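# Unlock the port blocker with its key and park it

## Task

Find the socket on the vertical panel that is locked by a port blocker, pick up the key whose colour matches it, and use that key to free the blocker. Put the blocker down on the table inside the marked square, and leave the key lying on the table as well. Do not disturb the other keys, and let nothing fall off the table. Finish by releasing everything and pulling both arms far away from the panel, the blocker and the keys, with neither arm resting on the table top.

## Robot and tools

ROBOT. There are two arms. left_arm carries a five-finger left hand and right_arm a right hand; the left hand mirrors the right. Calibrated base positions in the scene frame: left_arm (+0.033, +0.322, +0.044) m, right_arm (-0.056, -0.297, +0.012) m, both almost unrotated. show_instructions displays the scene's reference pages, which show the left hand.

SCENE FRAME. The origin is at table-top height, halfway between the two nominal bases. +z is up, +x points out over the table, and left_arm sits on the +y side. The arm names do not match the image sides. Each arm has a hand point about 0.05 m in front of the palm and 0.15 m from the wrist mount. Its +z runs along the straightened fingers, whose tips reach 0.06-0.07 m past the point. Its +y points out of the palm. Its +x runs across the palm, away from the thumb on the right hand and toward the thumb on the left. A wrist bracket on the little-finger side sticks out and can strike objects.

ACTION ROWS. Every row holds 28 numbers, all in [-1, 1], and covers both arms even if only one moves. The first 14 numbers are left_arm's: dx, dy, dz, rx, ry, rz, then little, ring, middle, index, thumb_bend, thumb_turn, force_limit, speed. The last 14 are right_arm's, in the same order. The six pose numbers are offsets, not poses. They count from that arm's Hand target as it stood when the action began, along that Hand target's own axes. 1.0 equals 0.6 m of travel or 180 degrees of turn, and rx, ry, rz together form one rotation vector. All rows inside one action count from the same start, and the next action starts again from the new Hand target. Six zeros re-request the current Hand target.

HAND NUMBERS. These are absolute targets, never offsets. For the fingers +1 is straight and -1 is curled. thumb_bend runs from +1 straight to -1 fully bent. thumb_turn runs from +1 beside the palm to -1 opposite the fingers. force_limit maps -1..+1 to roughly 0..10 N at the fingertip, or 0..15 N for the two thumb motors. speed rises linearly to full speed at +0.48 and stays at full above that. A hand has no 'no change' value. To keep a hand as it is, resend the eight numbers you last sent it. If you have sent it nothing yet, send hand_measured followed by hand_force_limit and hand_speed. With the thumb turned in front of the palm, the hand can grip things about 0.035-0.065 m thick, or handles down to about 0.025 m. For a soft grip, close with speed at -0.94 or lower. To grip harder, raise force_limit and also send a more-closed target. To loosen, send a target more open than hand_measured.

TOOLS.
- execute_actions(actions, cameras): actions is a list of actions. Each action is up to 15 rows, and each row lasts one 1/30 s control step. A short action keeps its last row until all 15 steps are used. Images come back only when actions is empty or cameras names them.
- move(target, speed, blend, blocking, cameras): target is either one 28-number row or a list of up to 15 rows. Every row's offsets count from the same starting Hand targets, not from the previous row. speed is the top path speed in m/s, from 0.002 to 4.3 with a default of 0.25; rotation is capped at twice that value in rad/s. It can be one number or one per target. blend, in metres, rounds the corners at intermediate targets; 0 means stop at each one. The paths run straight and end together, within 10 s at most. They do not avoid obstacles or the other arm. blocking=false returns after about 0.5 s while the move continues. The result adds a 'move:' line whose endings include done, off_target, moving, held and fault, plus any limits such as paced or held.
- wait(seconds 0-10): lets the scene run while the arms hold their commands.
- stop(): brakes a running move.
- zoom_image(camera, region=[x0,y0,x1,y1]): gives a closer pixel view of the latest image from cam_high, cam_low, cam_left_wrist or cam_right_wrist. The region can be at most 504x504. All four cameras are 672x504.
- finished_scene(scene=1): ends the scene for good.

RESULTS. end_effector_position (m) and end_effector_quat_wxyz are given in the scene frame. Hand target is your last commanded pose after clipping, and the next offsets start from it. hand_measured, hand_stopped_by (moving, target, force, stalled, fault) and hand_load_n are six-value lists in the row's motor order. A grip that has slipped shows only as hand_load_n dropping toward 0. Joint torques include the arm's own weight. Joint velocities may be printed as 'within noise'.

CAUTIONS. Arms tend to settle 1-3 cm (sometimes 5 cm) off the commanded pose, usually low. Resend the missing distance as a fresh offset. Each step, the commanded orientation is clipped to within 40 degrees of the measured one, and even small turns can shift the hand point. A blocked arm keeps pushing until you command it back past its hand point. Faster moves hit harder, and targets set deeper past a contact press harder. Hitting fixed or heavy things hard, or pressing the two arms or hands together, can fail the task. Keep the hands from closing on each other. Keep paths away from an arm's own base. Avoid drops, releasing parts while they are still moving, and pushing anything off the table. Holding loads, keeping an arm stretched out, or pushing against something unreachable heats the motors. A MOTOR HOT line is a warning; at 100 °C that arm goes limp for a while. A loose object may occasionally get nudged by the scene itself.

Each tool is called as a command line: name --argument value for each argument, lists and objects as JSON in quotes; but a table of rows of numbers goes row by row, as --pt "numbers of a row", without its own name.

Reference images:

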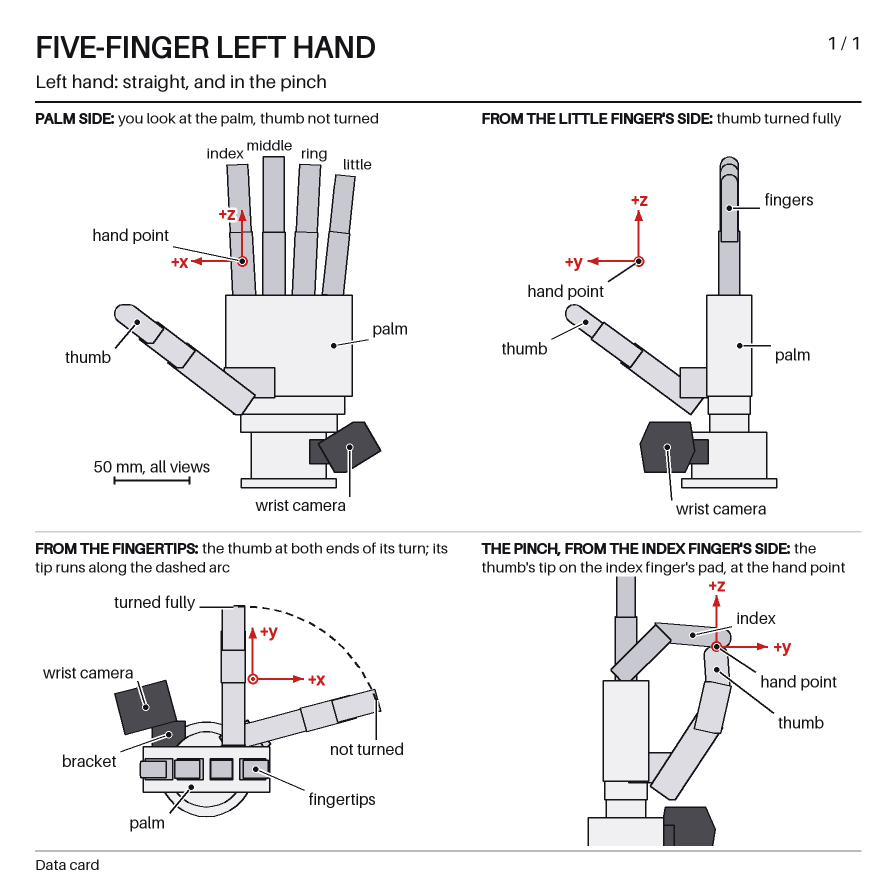

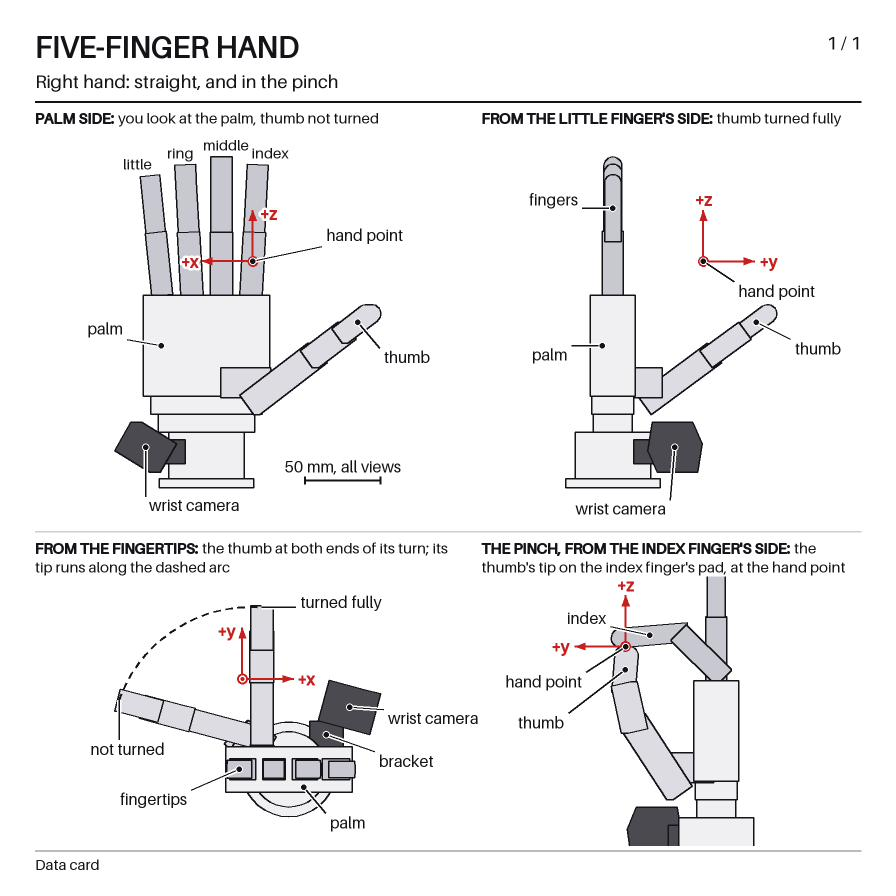

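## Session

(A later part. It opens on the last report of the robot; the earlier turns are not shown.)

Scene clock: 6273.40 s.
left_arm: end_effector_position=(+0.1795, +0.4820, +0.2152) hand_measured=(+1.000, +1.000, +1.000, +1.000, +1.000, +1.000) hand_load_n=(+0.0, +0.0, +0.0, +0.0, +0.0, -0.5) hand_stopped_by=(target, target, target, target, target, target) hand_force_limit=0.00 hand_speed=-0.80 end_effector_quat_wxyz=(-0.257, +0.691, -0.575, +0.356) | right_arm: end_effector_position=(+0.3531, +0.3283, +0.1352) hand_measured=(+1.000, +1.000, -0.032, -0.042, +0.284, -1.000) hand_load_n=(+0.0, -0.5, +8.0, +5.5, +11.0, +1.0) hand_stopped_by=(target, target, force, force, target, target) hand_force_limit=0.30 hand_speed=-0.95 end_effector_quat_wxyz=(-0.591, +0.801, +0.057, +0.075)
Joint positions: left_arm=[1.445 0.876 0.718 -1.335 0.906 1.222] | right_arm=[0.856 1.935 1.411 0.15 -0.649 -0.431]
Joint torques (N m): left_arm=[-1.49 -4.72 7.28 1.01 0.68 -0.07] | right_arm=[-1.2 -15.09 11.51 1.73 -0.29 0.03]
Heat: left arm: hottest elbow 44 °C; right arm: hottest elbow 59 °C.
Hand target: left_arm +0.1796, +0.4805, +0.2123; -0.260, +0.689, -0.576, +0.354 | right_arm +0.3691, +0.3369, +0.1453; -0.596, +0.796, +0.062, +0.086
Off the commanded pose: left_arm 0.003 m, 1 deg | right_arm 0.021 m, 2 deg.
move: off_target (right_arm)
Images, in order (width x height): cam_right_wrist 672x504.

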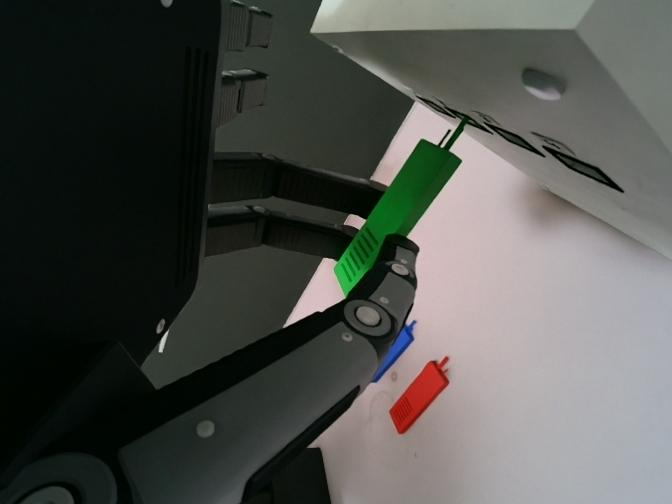

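move --pt "0 0 0 0 0 0 1 1 1 1 1 1 0.0 -0.8 0.00978 0.0024 -0.0010 0 0 0 1 1 -0.4 -0.4 0.28 -1 0.3 -0.95" --pt "0 0 0 0 0 0 1 1 1 1 1 1 0.0 -0.8 0.01467 0.0036 -0.0015 0 0 0 1 1 -0.4 -0.4 0.28 -1 0.3 -0.95" --speed 0.02 --cameras '["cam_right_wrist"]'

zoom_image --camera "cam_right_wrist" --region '[435, 95, 495, 155]'

Scene clock: 6285.67 s.
left_arm: end_effector_position=(+0.1795, +0.4820, +0.2152) hand_measured=(+1.000, +1.000, +1.000, +1.000, +1.000, +1.000) hand_load_n=(+0.0, +0.0, +0.0, +0.0, +0.5, -0.5) hand_stopped_by=(target, target, target, target, target, target) hand_force_limit=0.00 hand_speed=-0.80 end_effector_quat_wxyz=(-0.257, +0.691, -0.575, +0.356) | right_arm: end_effector_position=(+0.3541, +0.3289, +0.1350) hand_measured=(+1.000, +1.000, -0.032, -0.042, +0.284, -1.000) hand_load_n=(+0.0, +0.0, +7.5, +6.5, +11.0, +1.5) hand_stopped_by=(target, target, force, force, target, target) hand_force_limit=0.30 hand_speed=-0.95 end_effector_quat_wxyz=(-0.591, +0.802, +0.059, +0.068)
Joint positions: left_arm=[1.445 0.876 0.718 -1.335 0.906 1.222] | right_arm=[0.852 1.942 1.424 0.137 -0.666 -0.431]
Joint torques (N m): left_arm=[-1.49 -4.84 7.3 0.95 0.67 -0.06] | right_arm=[-2.02 -15.09 11.79 1.77 -0.07 -0.03]
Heat: left arm: hottest elbow 44 °C; right arm: hottest elbow 58 °C.
Hand target: left_arm +0.1796, +0.4805, +0.2123; -0.260, +0.689, -0.576, +0.354 | right_arm +0.3781, +0.3354, +0.1454; -0.596, +0.796, +0.062, +0.086
Off the commanded pose: left_arm 0.003 m, 1 deg | right_arm 0.027 m, 2 deg.
move: off_target (right_arm)
Images, in order (width x height): cam_right_wrist 672x504.

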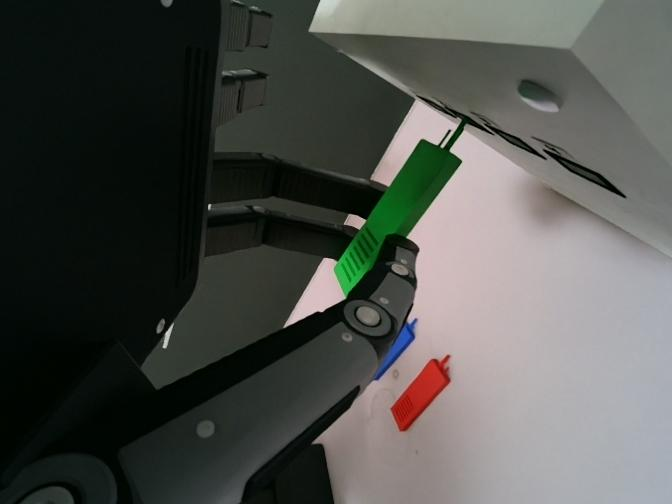

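Scaled by 8.400 from the camera's 672x504 image, which has a finer 960x720 frame.

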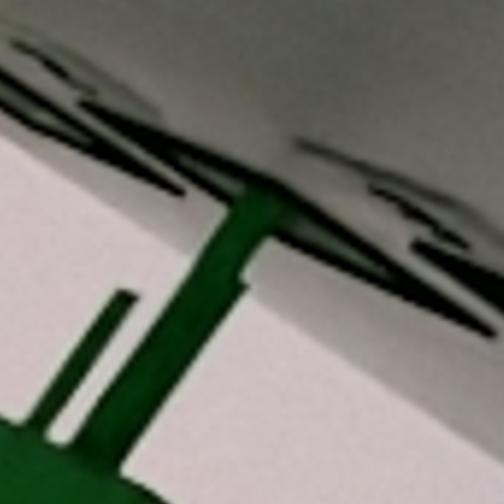

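move --pt "0 0 0 0 0 0 1 1 1 1 1 1 0.0 -0.8 -0.0130 -0.0026 -0.0008 0 0 0 1 1 -0.4 -0.4 0.28 -1 0.3 -0.95" --pt "0 0 0 0 0 0 1 1 1 1 1 1 0.0 -0.8 -0.0130 -0.0007 -0.0072 0 0 0 1 1 -0.4 -0.4 0.28 -1 0.3 -0.95" --pt "0 0 0 0 0 0 1 1 1 1 1 1 0.0 -0.8 0.0 0.0019 -0.0064 0 0 0 1 1 -0.4 -0.4 0.28 -1 0.3 -0.95" --speed 0.02 --cameras '["cam_right_wrist"]'

zoom_image --camera "cam_right_wrist" --region '[435, 95, 495, 155]'

Scene clock: 6299.13 s.
left_arm: end_effector_position=(+0.1795, +0.4820, +0.2152) hand_measured=(+1.000, +1.000, +1.000, +1.000, +1.000, +1.000) hand_load_n=(+0.0, +0.0, +0.0, +0.0, +0.0, +0.0) hand_stopped_by=(target, target, target, target, target, target) hand_force_limit=0.00 hand_speed=-0.80 end_effector_quat_wxyz=(-0.257, +0.691, -0.575, +0.356) | right_arm: end_effector_position=(+0.3541, +0.3285, +0.1351) hand_measured=(+1.000, +1.000, -0.032, -0.042, +0.284, -1.000) hand_load_n=(+0.0, +0.0, +8.0, +5.5, +11.0, +1.0) hand_stopped_by=(target, target, force, force, target, target) hand_force_limit=0.30 hand_speed=-0.95 end_effector_quat_wxyz=(-0.591, +0.801, +0.060, +0.067)
Joint positions: left_arm=[1.445 0.876 0.718 -1.335 0.906 1.222] | right_arm=[0.851 1.942 1.424 0.137 -0.669 -0.431]
Joint torques (N m): left_arm=[-1.32 -4.72 7.31 0.94 0.69 -0.06] | right_arm=[-2.2 -15.5 11.11 1.89 -0.07 -0.05]
Heat: left arm: hottest elbow 44 °C; right arm: hottest elbow 61 °C.
Hand target: left_arm +0.1796, +0.4805, +0.2123; -0.260, +0.689, -0.576, +0.354 | right_arm +0.3780, +0.3314, +0.1454; -0.596, +0.796, +0.062, +0.086
Off the commanded pose: left_arm 0.003 m, 1 deg | right_arm 0.026 m, 2 deg.
move: off_target (right_arm)
Images, in order (width x height): cam_right_wrist 672x504.

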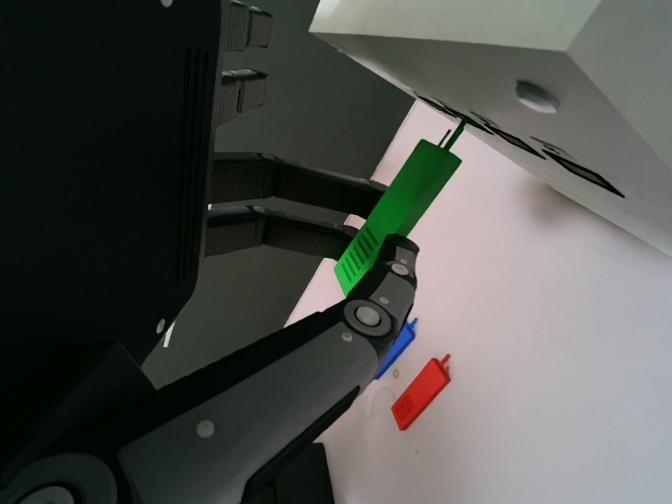

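Scaled by 8.400 from the camera's 672x504 image, which has a finer 960x720 frame.

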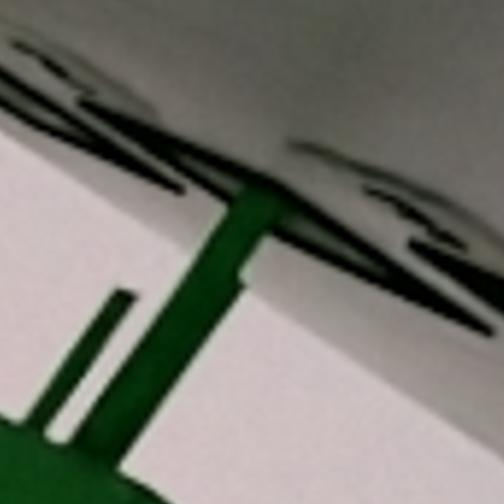

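move --pt "0 0 0 0 0 0 1 1 1 1 1 1 0.0 -0.8 -0.0959 -0.0201 0.0054 0 0 0 1 1 -0.4 -0.4 0.28 -1 0.3 -0.95" --pt "0 0 0 0 0 0 1 1 1 1 1 1 0.0 -0.8 -0.0216 -0.0051 0.0101 0 0 0 1 1 -0.4 -0.4 0.28 -1 0.3 -0.95" --pt "0 0 0 0 0 0 1 1 1 1 1 1 0.0 -0.8 -0.0152 -0.0027 0.0066 0 0 0 1 1 -0.4 -0.4 0.28 -1 0.3 -0.95" --speed 0.03 --cameras '["cam_right_wrist"]'

zoom_image --camera "cam_right_wrist" --region '[435, 95, 495, 155]'

Scene clock: 6353.17 s.
left_arm: end_effector_position=(+0.1795, +0.4820, +0.2152) hand_measured=(+1.000, +1.000, +1.000, +1.000, +1.000, +1.000) hand_load_n=(+0.0, +0.0, +0.0, -0.5, +0.0, -0.5) hand_stopped_by=(target, target, target, target, target, target) hand_force_limit=0.00 hand_speed=-0.80 end_effector_quat_wxyz=(-0.257, +0.691, -0.575, +0.356) | right_arm: end_effector_position=(+0.3531, +0.3267, +0.1333) hand_measured=(+1.000, +1.000, -0.032, -0.042, +0.284, -1.000) hand_load_n=(+0.0, +0.0, +8.0, +5.5, +11.0, +1.0) hand_stopped_by=(target, target, force, force, target, target) hand_force_limit=0.30 hand_speed=-0.95 end_effector_quat_wxyz=(-0.591, +0.801, +0.057, +0.075)
Joint positions: left_arm=[1.445 0.876 0.718 -1.335 0.906 1.222] | right_arm=[0.854 1.935 1.405 0.155 -0.651 -0.431]
Joint torques (N m): left_arm=[-1.55 -4.72 7.32 0.96 0.69 -0.07] | right_arm=[-1.08 -15.15 11.55 1.69 -0.27 0.03]
Heat: left arm: hottest elbow 44 °C; right arm: hottest elbow 64 °C.
Hand target: left_arm +0.1796, +0.4805, +0.2123; -0.260, +0.689, -0.576, +0.354 | right_arm +0.3691, +0.3357, +0.1441; -0.596, +0.796, +0.062, +0.086
Off the commanded pose: left_arm 0.003 m, 1 deg | right_arm 0.021 m, 2 deg.
move: off_target (right_arm)
Images, in order (width x height): cam_right_wrist 672x504.

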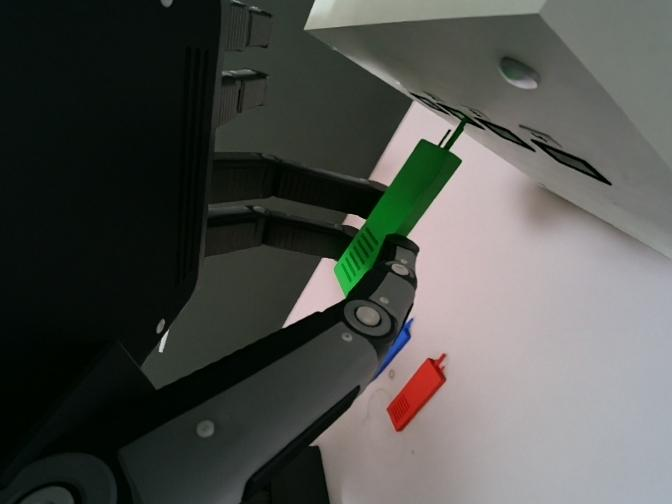

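Scaled by 8.400 from the camera's 672x504 image, which has a finer 960x720 frame.

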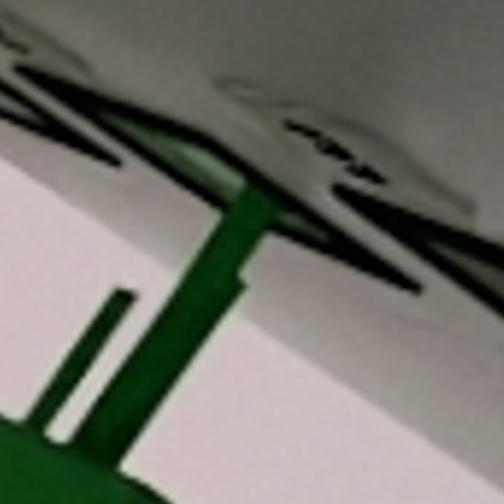

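move --pt "0 0 0 0 0 0 1 1 1 1 1 1 0.0 -0.8 0.00978 0.0020 0.0006 0 0 0 1 1 -0.4 -0.4 0.28 -1 0.3 -0.95" --speed 0.02 --cameras '["cam_right_wrist"]'

zoom_image --camera "cam_right_wrist" --region '[435, 95, 495, 155]'

Scene clock: 6364.93 s.
left_arm: end_effector_position=(+0.1795, +0.4820, +0.2152) hand_measured=(+1.000, +1.000, +1.000, +1.000, +1.000, +1.000) hand_load_n=(+0.0, +0.0, +0.0, +0.0, +0.0, +0.0) hand_stopped_by=(target, target, target, target, target, target) hand_force_limit=0.00 hand_speed=-0.80 end_effector_quat_wxyz=(-0.257, +0.691, -0.575, +0.356) | right_arm: end_effector_position=(+0.3535, +0.3283, +0.1332) hand_measured=(+1.000, +1.000, -0.032, -0.042, +0.284, -1.000) hand_load_n=(+0.0, +0.0, +7.5, +6.0, +11.0, +1.5) hand_stopped_by=(target, target, force, force, target, target) hand_force_limit=0.30 hand_speed=-0.95 end_effector_quat_wxyz=(-0.591, +0.802, +0.058, +0.070)
Joint positions: left_arm=[1.445 0.876 0.718 -1.335 0.906 1.222] | right_arm=[0.853 1.941 1.417 0.144 -0.66 -0.431]
Joint torques (N m): left_arm=[-1.38 -4.72 7.34 0.95 0.67 -0.06] | right_arm=[-1.73 -15.09 11.67 1.78 -0.15 -0.01]
Heat: left arm: hottest elbow 44 °C; right arm: hottest elbow 62 °C.
Hand target: left_arm +0.1796, +0.4805, +0.2123; -0.260, +0.689, -0.576, +0.354 | right_arm +0.3750, +0.3357, +0.1441; -0.596, +0.796, +0.062, +0.086
Off the commanded pose: left_arm 0.003 m, 1 deg | right_arm 0.025 m, 2 deg.
move: off_target (right_arm)
Images, in order (width x height): cam_right_wrist 672x504.

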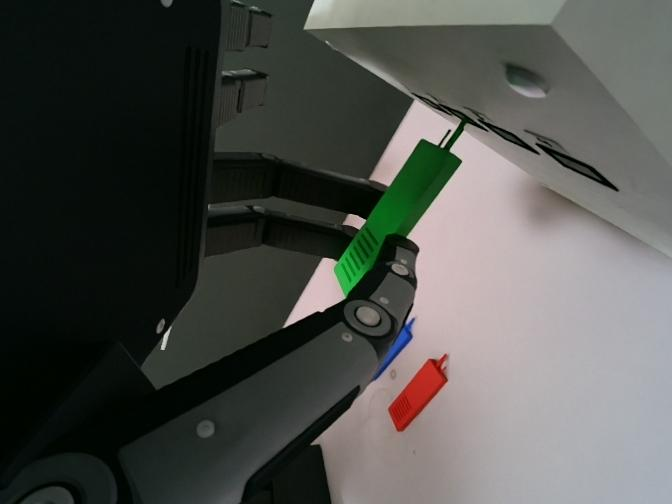

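Scaled by 8.400 from the camera's 672x504 image, which has a finer 960x720 frame.

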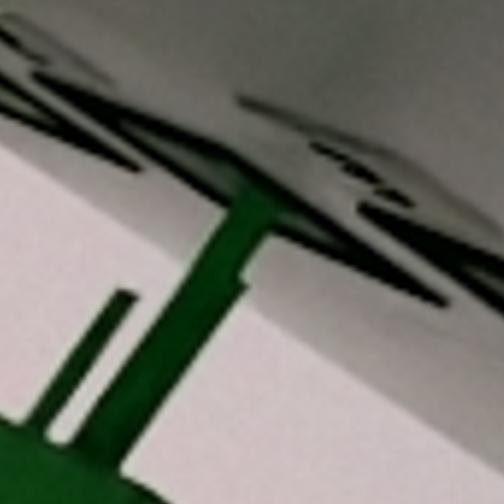

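move --pt "0 0 0 0 0 0 1 1 1 1 1 1 0.0 -0.8 -0.0049 -0.0005 -0.0019 0 0 0 1 1 -0.4 -0.4 0.28 -1 0.3 -0.95" --pt "0 0 0 0 0 0 1 1 1 1 1 1 0.0 -0.8 -0.0032 -0.0083 -0.0042 0 0 0 1 1 -0.4 -0.4 0.28 -1 0.3 -0.95" --speed 0.02 --cameras '[]'

Scene clock: 6376.27 s.
left_arm: end_effector_position=(+0.1795, +0.4820, +0.2152) hand_measured=(+1.000, +1.000, +1.000, +1.000, +1.000, +1.000) hand_load_n=(+0.0, +0.0, +0.0, +0.0, +0.0, -0.5) hand_stopped_by=(target, target, target, target, target, target) hand_force_limit=0.00 hand_speed=-0.80 end_effector_quat_wxyz=(-0.257, +0.691, -0.575, +0.356) | right_arm: end_effector_position=(+0.3533, +0.3277, +0.1324) hand_measured=(+1.000, +1.000, -0.032, -0.042, +0.284, -1.000) hand_load_n=(+0.0, +0.0, +8.0, +5.5, +10.5, +0.5) hand_stopped_by=(target, target, force, force, target, target) hand_force_limit=0.30 hand_speed=-0.95 end_effector_quat_wxyz=(-0.589, +0.803, +0.057, +0.069)
Joint positions: left_arm=[1.445 0.876 0.718 -1.335 0.906 1.222] | right_arm=[0.853 1.941 1.417 0.14 -0.66 -0.431]
Joint torques (N m): left_arm=[-1.38 -4.72 7.31 0.99 0.68 -0.06] | right_arm=[-1.38 -16.09 11.38 1.8 -0.05 0]
Heat: left arm: hottest elbow 44 °C; right arm: hottest elbow 62 °C.
Hand target: left_arm +0.1796, +0.4805, +0.2123; -0.260, +0.689, -0.576, +0.354 | right_arm +0.3720, +0.3347, +0.1490; -0.596, +0.796, +0.062, +0.086
Off the commanded pose: left_arm 0.003 m, 1 deg | right_arm 0.026 m, 2 deg.
move: off_target (right_arm)
No camera images: "cameras" was empty.

move --pt "0 0 0 0 0 0 1 1 1 1 1 1 0.0 -0.8 0.0014 -0.0062 -0.0018 0 0 0 1 1 -0.4 -0.4 0.28 -1 0.3 -0.95" --speed 0.02 --cameras '["cam_right_wrist"]'

zoom_image --camera "cam_right_wrist" --region '[435, 95, 495, 155]'

Scene clock: 6380.40 s.
left_arm: end_effector_position=(+0.1795, +0.4820, +0.2152) hand_measured=(+1.000, +1.000, +1.000, +1.000, +1.000, +1.000) hand_load_n=(+0.0, +0.0, -0.5, +0.0, +0.0, -0.5) hand_stopped_by=(target, target, target, target, target, target) hand_force_limit=0.00 hand_speed=-0.80 end_effector_quat_wxyz=(-0.257, +0.691, -0.575, +0.356) | right_arm: end_effector_position=(+0.3533, +0.3263, +0.1308) hand_measured=(+1.000, +1.000, -0.032, -0.042, +0.284, -1.000) hand_load_n=(+0.0, -0.5, +8.0, +6.0, +11.0, +0.5) hand_stopped_by=(target, target, force, force, target, target) hand_force_limit=0.30 hand_speed=-0.95 end_effector_quat_wxyz=(-0.587, +0.805, +0.055, +0.067)
Joint positions: left_arm=[1.445 0.876 0.718 -1.335 0.906 1.222] | right_arm=[0.852 1.941 1.417 0.131 -0.659 -0.431]
Joint torques (N m): left_arm=[-1.44 -4.72 7.3 0.98 0.7 -0.06] | right_arm=[-1.32 -16.44 11.62 1.7 -0.08 0]
Heat: left arm: hottest elbow 44 °C; right arm: hottest elbow 61 °C.
Hand target: left_arm +0.1796, +0.4805, +0.2123; -0.260, +0.689, -0.576, +0.354 | right_arm +0.3720, +0.3347, +0.1529; -0.596, +0.796, +0.062, +0.086
Off the commanded pose: left_arm 0.003 m, 1 deg | right_arm 0.030 m, 3 deg.
move: off_target (right_arm)
Images, in order (width x height): cam_right_wrist 672x504.

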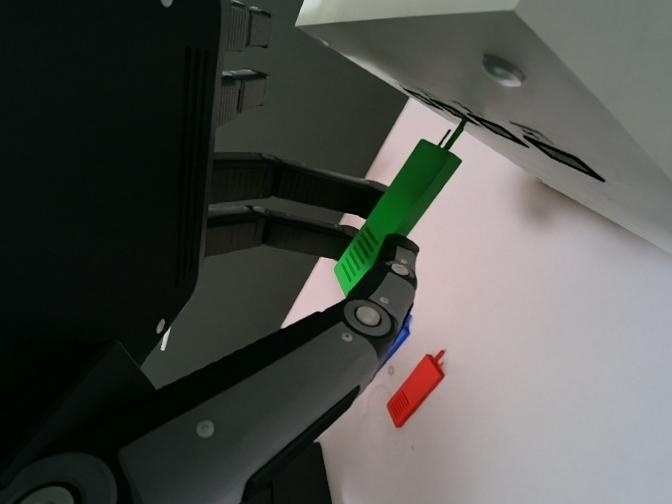

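Scaled by 8.400 from the camera's 672x504 image, which has a finer 960x720 frame.

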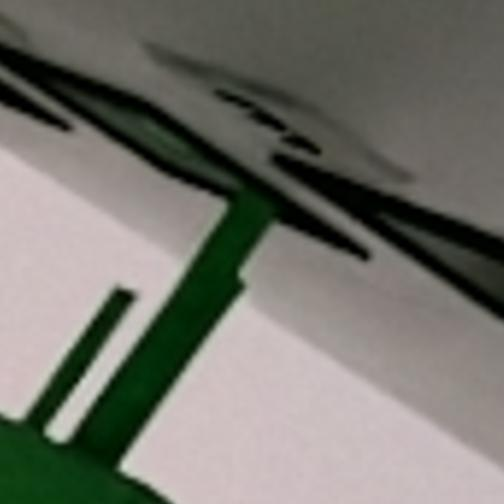

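move --pt "0 0 0 0 0 0 1 1 1 1 1 1 0.0 -0.8 -0.0884 -0.0064 0.0042 0 0 0 1 1 -0.4 -0.4 0.28 -1 0.3 -0.95" --pt "0 0 0 0 0 0 1 1 1 1 1 1 0.0 -0.8 -0.0141 0.0086 0.0089 0 0 0 1 1 -0.4 -0.4 0.28 -1 0.3 -0.95" --pt "0 0 0 0 0 0 1 1 1 1 1 1 0.0 -0.8 -0.0076 0.0108 0.0063 0 0 0 1 1 -0.4 -0.4 0.28 -1 0.3 -0.95" --speed 0.03 --cameras '["cam_right_wrist"]'

zoom_image --camera "cam_right_wrist" --region '[435, 95, 495, 155]'

Scene clock: 6397.00 s.
left_arm: end_effector_position=(+0.1795, +0.4820, +0.2152) hand_measured=(+1.000, +1.000, +1.000, +1.000, +1.000, +1.000) hand_load_n=(+0.0, +0.0, +0.0, +0.0, +0.0, +0.0) hand_stopped_by=(target, target, target, target, target, target) hand_force_limit=0.00 hand_speed=-0.80 end_effector_quat_wxyz=(-0.257, +0.691, -0.575, +0.356) | right_arm: end_effector_position=(+0.3530, +0.3278, +0.1345) hand_measured=(+1.000, +1.000, -0.032, -0.042, +0.284, -1.000) hand_load_n=(+0.0, -0.5, +8.5, +5.5, +11.0, +1.0) hand_stopped_by=(target, target, force, force, target, target) hand_force_limit=0.30 hand_speed=-0.95 end_effector_quat_wxyz=(-0.591, +0.801, +0.057, +0.075)
Joint positions: left_arm=[1.445 0.876 0.718 -1.335 0.906 1.222] | right_arm=[0.856 1.935 1.409 0.152 -0.65 -0.431]
Joint torques (N m): left_arm=[-1.49 -4.84 7.3 0.98 0.69 -0.06] | right_arm=[-1.14 -15.09 11.52 1.68 -0.29 0.02]
Heat: left arm: hottest elbow 44 °C; right arm: hottest elbow 61 °C.
Hand target: left_arm +0.1796, +0.4805, +0.2123; -0.260, +0.689, -0.576, +0.354 | right_arm +0.3690, +0.3365, +0.1447; -0.596, +0.796, +0.062, +0.086
Off the commanded pose: left_arm 0.003 m, 1 deg | right_arm 0.021 m, 2 deg.
move: off_target (right_arm)
Images, in order (width x height): cam_right_wrist 672x504.

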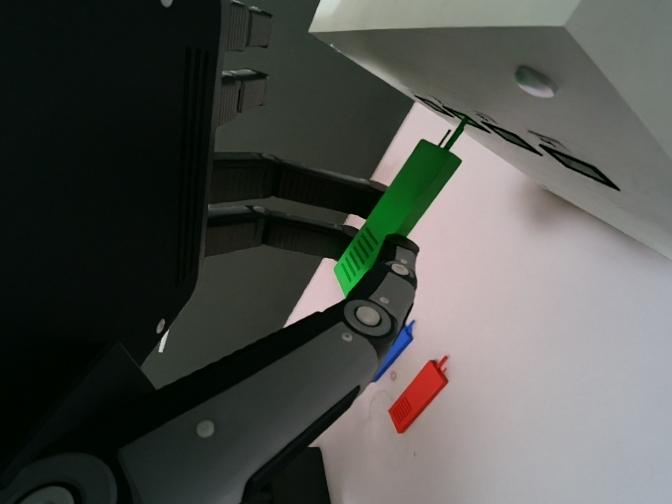

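Scaled by 8.400 from the camera's 672x504 image, which has a finer 960x720 frame.

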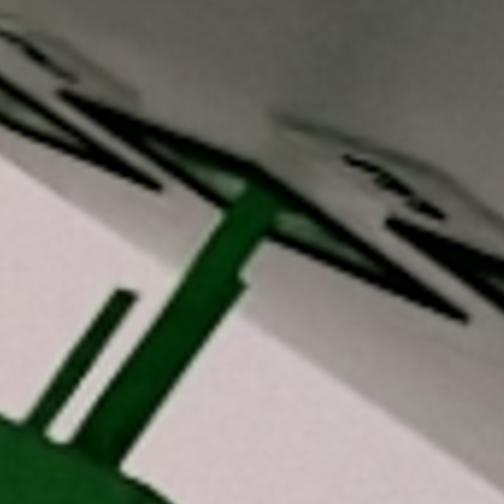

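move --pt "0 0 0 0 0 0 1 1 1 1 1 1 0.0 -0.8 0.00978 0.0024 -0.0010 0 0 0 1 1 -0.4 -0.4 0.28 -1 0.3 -0.95" --speed 0.02 --cameras '["cam_right_wrist"]'

zoom_image --camera "cam_right_wrist" --region '[435, 95, 495, 155]'

Scene clock: 6403.47 s.
left_arm: end_effector_position=(+0.1795, +0.4820, +0.2152) hand_measured=(+1.000, +1.000, +1.000, +1.000, +1.000, +1.000) hand_load_n=(+0.0, +0.0, +0.0, -0.5, +0.0, -0.5) hand_stopped_by=(target, target, target, target, target, target) hand_force_limit=0.00 hand_speed=-0.80 end_effector_quat_wxyz=(-0.257, +0.691, -0.575, +0.356) | right_arm: end_effector_position=(+0.3587, +0.3270, +0.1348) hand_measured=(+1.000, +1.000, -0.032, -0.042, +0.284, -1.000) hand_load_n=(+0.0, -0.5, +8.5, +5.5, +11.0, +0.5) hand_stopped_by=(target, target, force, force, target, target) hand_force_limit=0.30 hand_speed=-0.95 end_effector_quat_wxyz=(-0.591, +0.801, +0.056, +0.074)
Joint positions: left_arm=[1.445 0.876 0.718 -1.335 0.906 1.222] | right_arm=[0.847 1.942 1.422 0.145 -0.659 -0.431]
Joint torques (N m): left_arm=[-1.49 -4.66 7.3 0.96 0.68 -0.07] | right_arm=[-1.2 -15.21 11.54 1.68 -0.22 -0.01]
Heat: left arm: hottest elbow 44 °C; right arm: hottest elbow 62 °C.
Hand target: left_arm +0.1796, +0.4805, +0.2123; -0.260, +0.689, -0.576, +0.354 | right_arm +0.3752, +0.3355, +0.1448; -0.596, +0.796, +0.062, +0.086
Off the commanded pose: left_arm 0.003 m, 1 deg | right_arm 0.021 m, 2 deg.
move: off_target (right_arm)
Images, in order (width x height): cam_right_wrist 672x504.

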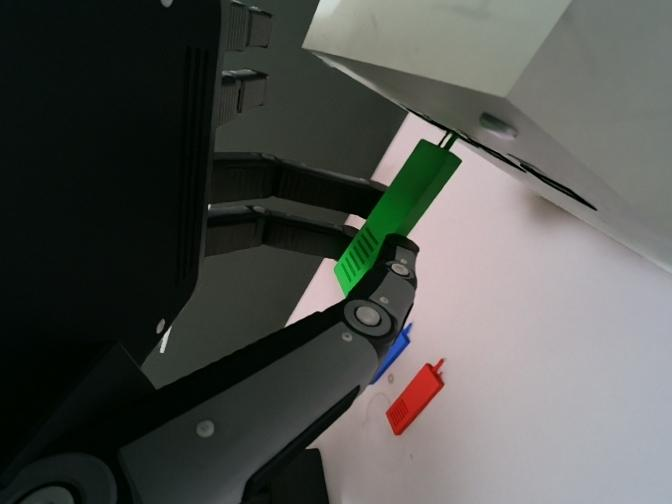

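Scaled by 8.400 from the camera's 672x504 image, which has a finer 960x720 frame.

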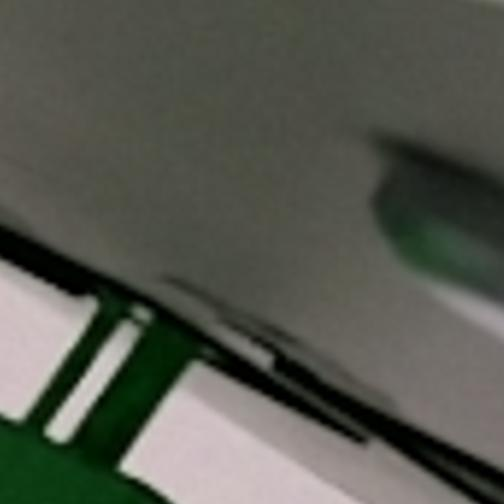

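move --pt "0 0 0 0 0 0 1 1 1 1 1 1 0.0 -0.8 0.0049 0.0007 0.0016 0 0 0 1 1 -0.4 -0.4 0.28 -1 0.3 -0.95" --speed 0.02 --cameras '["cam_right_wrist"]'

zoom_image --camera "cam_right_wrist" --region '[425, 95, 485, 155]'

Scene clock: 6409.23 s.
left_arm: end_effector_position=(+0.1795, +0.4820, +0.2152) hand_measured=(+1.000, +1.000, +1.000, +1.000, +1.000, +1.000) hand_load_n=(+0.0, +0.0, +0.0, +0.0, +0.0, -0.5) hand_stopped_by=(target, target, target, target, target, target) hand_force_limit=0.00 hand_speed=-0.80 end_effector_quat_wxyz=(-0.257, +0.691, -0.575, +0.356) | right_arm: end_effector_position=(+0.3589, +0.3279, +0.1349) hand_measured=(+1.000, +1.000, -0.032, -0.042, +0.284, -1.000) hand_load_n=(+0.0, +0.0, +7.5, +6.5, +11.0, +1.5) hand_stopped_by=(target, target, force, force, target, target) hand_force_limit=0.30 hand_speed=-0.95 end_effector_quat_wxyz=(-0.591, +0.802, +0.056, +0.072)
Joint positions: left_arm=[1.445 0.876 0.718 -1.335 0.906 1.222] | right_arm=[0.847 1.945 1.428 0.138 -0.662 -0.431]
Joint torques (N m): left_arm=[-1.32 -4.84 7.32 0.96 0.69 -0.07] | right_arm=[-1.38 -14.97 11.74 1.77 -0.2 -0.02]
Heat: left arm: hottest elbow 44 °C; right arm: hottest elbow 61 °C.
Hand target: left_arm +0.1796, +0.4805, +0.2123; -0.260, +0.689, -0.576, +0.354 | right_arm +0.3781, +0.3362, +0.1446; -0.596, +0.796, +0.062, +0.085
Off the commanded pose: left_arm 0.003 m, 1 deg | right_arm 0.023 m, 2 deg.
move: off_target (right_arm)
Images, in order (width x height): cam_right_wrist 672x504.

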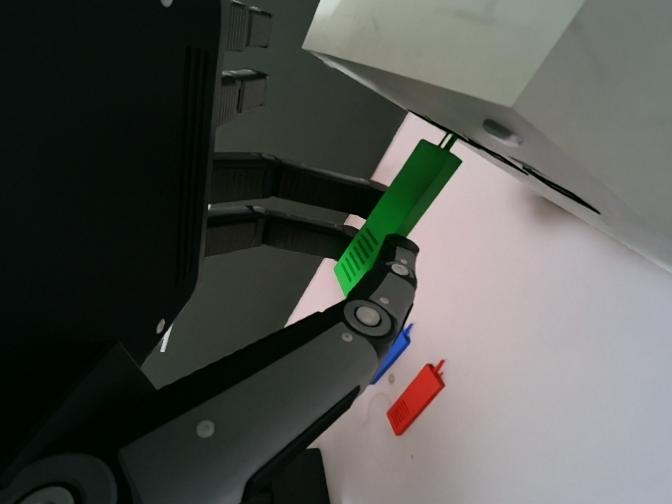

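Scaled by 8.400 from the camera's 672x504 image, which has a finer 960x720 frame.

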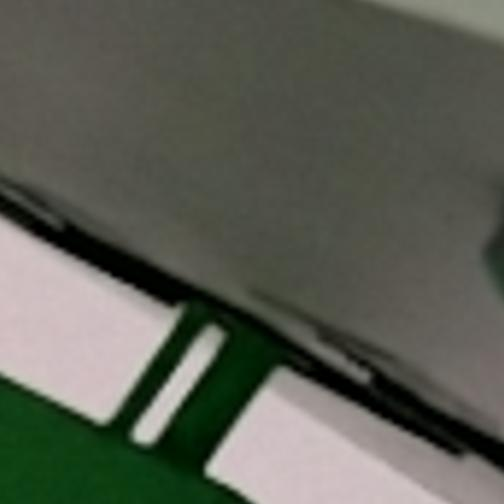

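move --pt "0 0 0 0 0 0 1 1 1 1 1 1 0.0 -0.8 0.0016 0.0003 0.0001 -0.0109 -0.0022 -0.0007 1 1 -0.4 -0.4 0.28 -1 0.3 -0.95" --pt "0 0 0 0 0 0 1 1 1 1 1 1 0.0 -0.8 0.0049 0.0010 0.0003 0.0060 0.0012 0.0004 1 1 -0.4 -0.4 0.28 -1 0.3 -0.95" --speed 0.03 --cameras '["cam_right_wrist"]'

zoom_image --camera "cam_right_wrist" --region '[425, 95, 485, 155]'

Scene clock: 6420.90 s.
left_arm: end_effector_position=(+0.1795, +0.4820, +0.2152) hand_measured=(+1.000, +1.000, +1.000, +1.000, +1.000, +1.000) hand_load_n=(+0.0, +0.0, +0.0, +0.0, +0.0, +0.0) hand_stopped_by=(target, target, target, target, target, target) hand_force_limit=0.00 hand_speed=-0.80 end_effector_quat_wxyz=(-0.257, +0.691, -0.575, +0.356) | right_arm: end_effector_position=(+0.3611, +0.3304, +0.1380) hand_measured=(+1.000, +1.000, -0.032, -0.042, +0.284, -1.000) hand_load_n=(+0.0, +0.0, +4.5, +9.0, +12.0, +4.5) hand_stopped_by=(target, target, force, force, target, target) hand_force_limit=0.30 hand_speed=-0.95 end_effector_quat_wxyz=(-0.591, +0.803, +0.053, +0.060)
Joint positions: left_arm=[1.445 0.876 0.718 -1.335 0.906 1.222] | right_arm=[0.843 1.955 1.455 0.112 -0.679 -0.419]
Joint torques (N m): left_arm=[-1.38 -4.72 7.36 0.99 0.68 -0.08] | right_arm=[-1.49 -15.62 9.58 3.95 0.11 0]
Heat: left arm: hottest elbow 44 °C; right arm: hottest elbow 61 °C.
Hand target: left_arm +0.1796, +0.4805, +0.2123; -0.260, +0.689, -0.576, +0.354 | right_arm +0.3811, +0.3363, +0.1449; -0.603, +0.790, +0.061, +0.086
Off the commanded pose: left_arm 0.003 m, 1 deg | right_arm 0.022 m, 4 deg.
move: off_target (right_arm)
Images, in order (width x height): cam_right_wrist 672x504.

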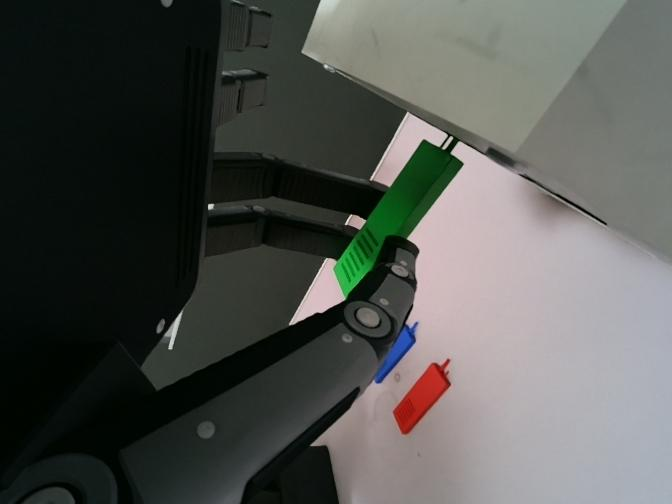

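Scaled by 8.400 from the camera's 672x504 image, which has a finer 960x720 frame.

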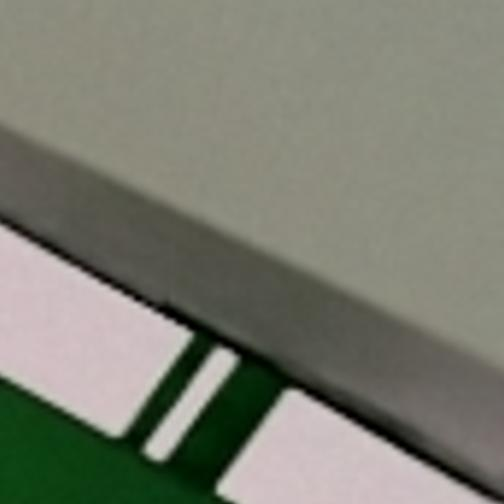

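move --pt "0 0 0 0 0 0 1 1 1 1 1 1 0.0 -0.8 0.0008 0.0002 0 -0.0163 -0.0033 -0.0010 1 1 -0.4 -0.4 0.28 -1 0.3 -0.95" --speed 0.03 --cameras '["cam_right_wrist"]'

zoom_image --camera "cam_right_wrist" --region '[425, 95, 485, 155]'

Scene clock: 6430.37 s.
left_arm: end_effector_position=(+0.1795, +0.4820, +0.2152) hand_measured=(+1.000, +1.000, +1.000, +1.000, +1.000, +1.000) hand_load_n=(+0.0, +0.0, +0.0, -0.5, +0.0, +0.0) hand_stopped_by=(target, target, target, target, target, target) hand_force_limit=0.00 hand_speed=-0.80 end_effector_quat_wxyz=(-0.257, +0.691, -0.575, +0.356) | right_arm: end_effector_position=(+0.3617, +0.3287, +0.1345) hand_measured=(+1.000, +1.000, -0.032, -0.042, +0.284, -1.000) hand_load_n=(+0.0, +0.0, +8.0, +6.5, +11.0, +1.5) hand_stopped_by=(target, target, force, force, target, target) hand_force_limit=0.30 hand_speed=-0.95 end_effector_quat_wxyz=(-0.580, +0.810, +0.055, +0.063)
Joint positions: left_arm=[1.445 0.876 0.718 -1.335 0.906 1.222] | right_arm=[0.845 1.955 1.464 0.073 -0.666 -0.444]
Joint torques (N m): left_arm=[-1.49 -4.72 7.31 0.95 0.68 -0.07] | right_arm=[-1.2 -15.74 11.56 1.72 0.37 -0.15]
Heat: left arm: hottest elbow 44 °C; right arm: hottest elbow 60 °C.
Hand target: left_arm +0.1796, +0.4805, +0.2123; -0.260, +0.689, -0.576, +0.354 | right_arm +0.3815, +0.3364, +0.1449; -0.583, +0.806, +0.064, +0.085
Off the commanded pose: left_arm 0.003 m, 1 deg | right_arm 0.024 m, 3 deg.
move: off_target (right_arm)
Images, in order (width x height): cam_right_wrist 672x504.

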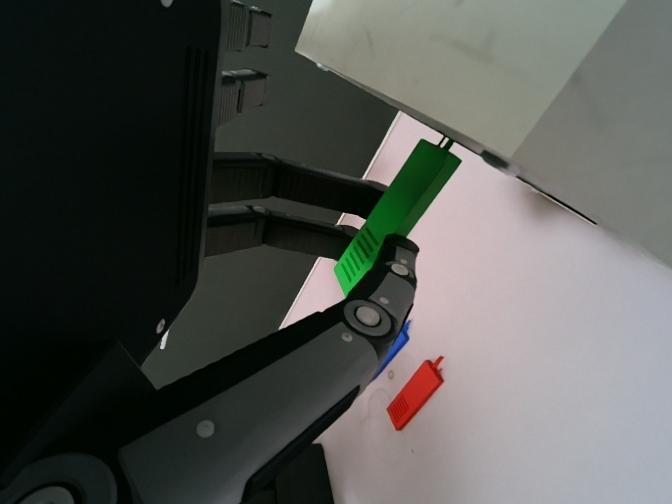

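Scaled by 8.400 from the camera's 672x504 image, which has a finer 960x720 frame.

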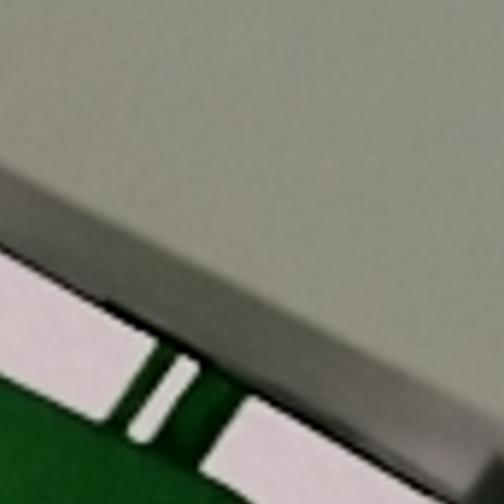

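move --pt "0 0 0 0 0 0 1 1 1 1 1 1 0.0 -0.8 0.0016 0.0003 0.0001 0.0163 0.0033 0.0010 1 1 -0.4 -0.4 0.28 -1 0.3 -0.95" --speed 0.03 --cameras '["cam_right_wrist"]'

zoom_image --camera "cam_right_wrist" --region '[425, 95, 485, 155]'

Scene clock: 6437.03 s.
left_arm: end_effector_position=(+0.1795, +0.4820, +0.2152) hand_measured=(+1.000, +1.000, +1.000, +1.000, +1.000, +1.000) hand_load_n=(+0.0, +0.0, +0.0, +0.0, +0.0, -0.5) hand_stopped_by=(target, target, target, target, target, target) hand_force_limit=0.00 hand_speed=-0.80 end_effector_quat_wxyz=(-0.257, +0.691, -0.575, +0.356) | right_arm: end_effector_position=(+0.3626, +0.3308, +0.1382) hand_measured=(+1.000, +1.000, -0.032, -0.042, +0.284, -1.000) hand_load_n=(+0.0, +0.0, +3.5, +9.5, +12.5, +6.0) hand_stopped_by=(target, target, force, force, target, target) hand_force_limit=0.30 hand_speed=-0.95 end_effector_quat_wxyz=(-0.590, +0.804, +0.051, +0.057)
Joint positions: left_arm=[1.445 0.876 0.718 -1.335 0.906 1.222] | right_arm=[0.841 1.959 1.464 0.103 -0.682 -0.415]
Joint torques (N m): left_arm=[-1.38 -4.89 7.27 0.92 0.69 -0.07] | right_arm=[-1.49 -15.85 9.24 4.3 0.17 -0.07]
Heat: left arm: hottest elbow 44 °C; right arm: hottest elbow 62 °C.
Hand target: left_arm +0.1796, +0.4805, +0.2123; -0.260, +0.689, -0.576, +0.354 | right_arm +0.3826, +0.3363, +0.1449; -0.603, +0.790, +0.061, +0.086
Off the commanded pose: left_arm 0.003 m, 1 deg | right_arm 0.022 m, 4 deg.
move: off_target (right_arm)
Images, in order (width x height): cam_right_wrist 672x504.

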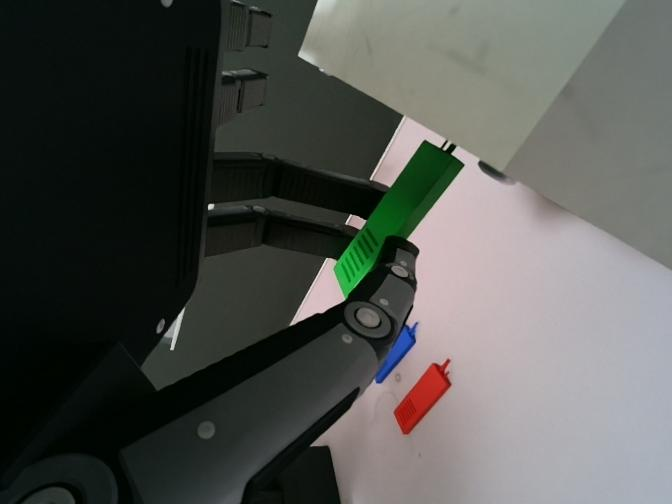

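Scaled by 8.400 from the camera's 672x504 image, which has a finer 960x720 frame.

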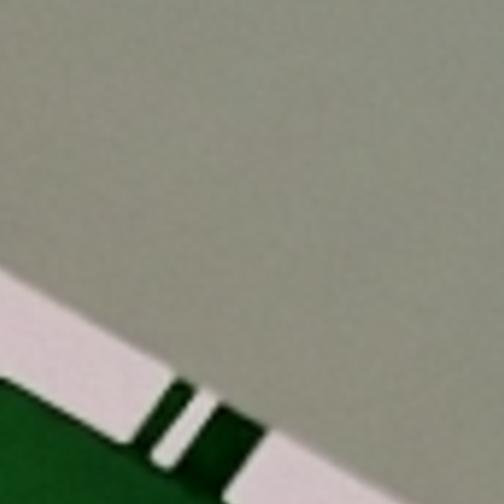

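move --pt "0 0 0 0 0 0 1 1 1 1 1 1 0.0 -0.8 0.0016 0.0003 0.0001 -0.0163 -0.0033 -0.0010 1 1 -0.4 -0.4 0.28 -1 0.3 -0.95" --speed 0.03 --cameras '["cam_right_wrist"]'

zoom_image --camera "cam_right_wrist" --region '[425, 95, 485, 155]'

Scene clock: 6442.77 s.
left_arm: end_effector_position=(+0.1795, +0.4820, +0.2152) hand_measured=(+1.000, +1.000, +1.000, +1.000, +1.000, +1.000) hand_load_n=(+0.0, +0.0, +0.0, +0.0, +0.0, -0.5) hand_stopped_by=(target, target, target, target, target, target) hand_force_limit=0.00 hand_speed=-0.80 end_effector_quat_wxyz=(-0.257, +0.691, -0.575, +0.356) | right_arm: end_effector_position=(+0.3630, +0.3290, +0.1344) hand_measured=(+1.000, +1.000, -0.032, -0.042, +0.284, -1.000) hand_load_n=(+0.0, +0.0, +7.0, +7.5, +10.5, +2.5) hand_stopped_by=(target, target, force, force, target, target) hand_force_limit=0.30 hand_speed=-0.95 end_effector_quat_wxyz=(-0.580, +0.810, +0.054, +0.060)
Joint positions: left_arm=[1.445 0.876 0.718 -1.335 0.906 1.222] | right_arm=[0.843 1.959 1.471 0.07 -0.671 -0.441]
Joint torques (N m): left_arm=[-1.38 -4.66 7.3 0.98 0.68 -0.07] | right_arm=[-1.2 -15.85 11.49 1.76 0.51 -0.19]
Heat: left arm: hottest elbow 44 °C; right arm: hottest elbow 62 °C.
Hand target: left_arm +0.1796, +0.4805, +0.2123; -0.260, +0.689, -0.576, +0.354 | right_arm +0.3835, +0.3364, +0.1450; -0.583, +0.806, +0.064, +0.085
Off the commanded pose: left_arm 0.003 m, 1 deg | right_arm 0.024 m, 3 deg.
move: off_target (right_arm)
Images, in order (width x height): cam_right_wrist 672x504.

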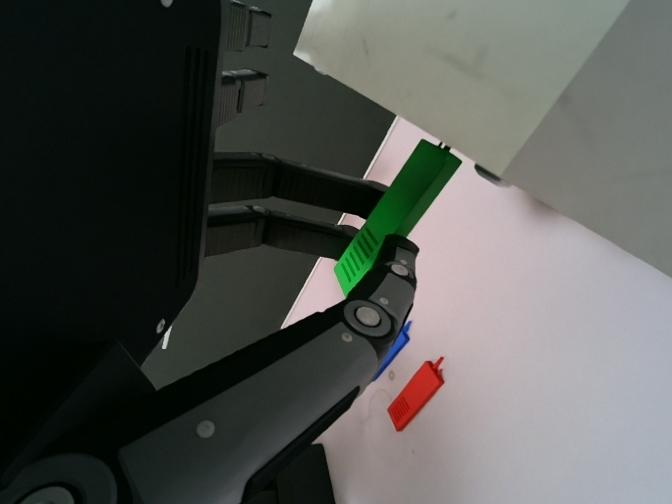

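Scaled by 8.400 from the camera's 672x504 image, which has a finer 960x720 frame.

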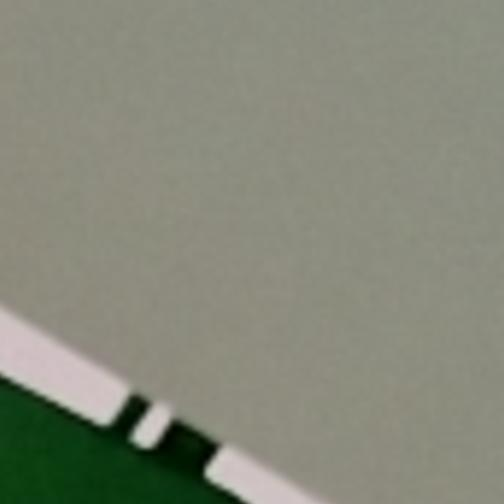

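move --pt "0 0 0 0 0 0 1 1 1 1 1 1 0.0 -0.8 0.0016 0.0003 0.0001 0.0163 0.0033 0.0010 1 1 -0.4 -0.4 0.28 -1 0.3 -0.95" --speed 0.03 --cameras '["cam_right_wrist"]'

zoom_image --camera "cam_right_wrist" --region '[425, 95, 485, 155]'

Scene clock: 6448.13 s.
left_arm: end_effector_position=(+0.1795, +0.4820, +0.2152) hand_measured=(+1.000, +1.000, +1.000, +1.000, +1.000, +1.000) hand_load_n=(+0.0, +0.0, +0.0, +0.0, +0.0, -0.5) hand_stopped_by=(target, target, target, target, target, target) hand_force_limit=0.00 hand_speed=-0.80 end_effector_quat_wxyz=(-0.257, +0.691, -0.575, +0.356) | right_arm: end_effector_position=(+0.3638, +0.3311, +0.1383) hand_measured=(+1.000, +1.000, -0.032, -0.042, +0.284, -1.000) hand_load_n=(+0.0, +0.0, +3.0, +9.5, +12.5, +6.0) hand_stopped_by=(target, target, force, force, target, target) hand_force_limit=0.30 hand_speed=-0.95 end_effector_quat_wxyz=(-0.590, +0.804, +0.050, +0.056)
Joint positions: left_arm=[1.445 0.876 0.718 -1.335 0.906 1.222] | right_arm=[0.839 1.962 1.471 0.097 -0.684 -0.413]
Joint torques (N m): left_arm=[-1.44 -4.78 7.31 0.99 0.68 -0.07] | right_arm=[-1.55 -15.91 9.17 4.4 0.2 -0.1]
Heat: left arm: hottest elbow 44 °C; right arm: hottest elbow 62 °C.
Hand target: left_arm +0.1796, +0.4805, +0.2123; -0.260, +0.689, -0.576, +0.354 | right_arm +0.3844, +0.3364, +0.1450; -0.603, +0.790, +0.061, +0.086
Off the commanded pose: left_arm 0.003 m, 1 deg | right_arm 0.022 m, 4 deg.
move: off_target (right_arm)
Images, in order (width x height): cam_right_wrist 672x504.

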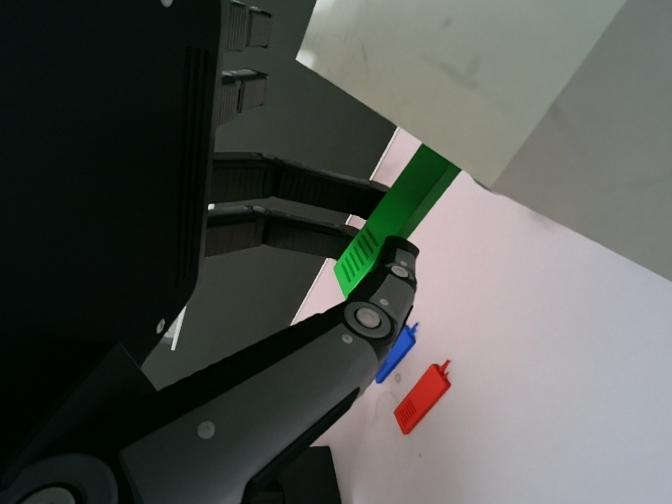

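Scaled by 8.400 from the camera's 672x504 image, which has a finer 960x720 frame.

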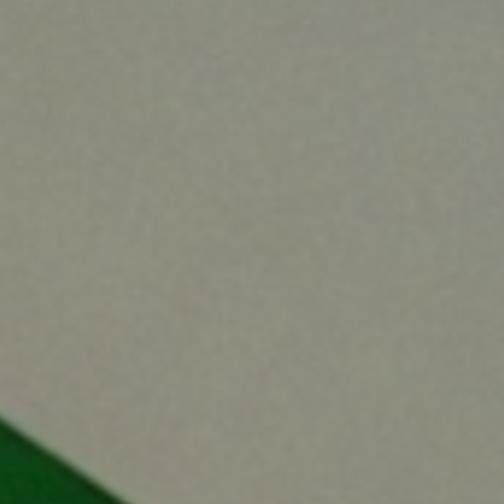

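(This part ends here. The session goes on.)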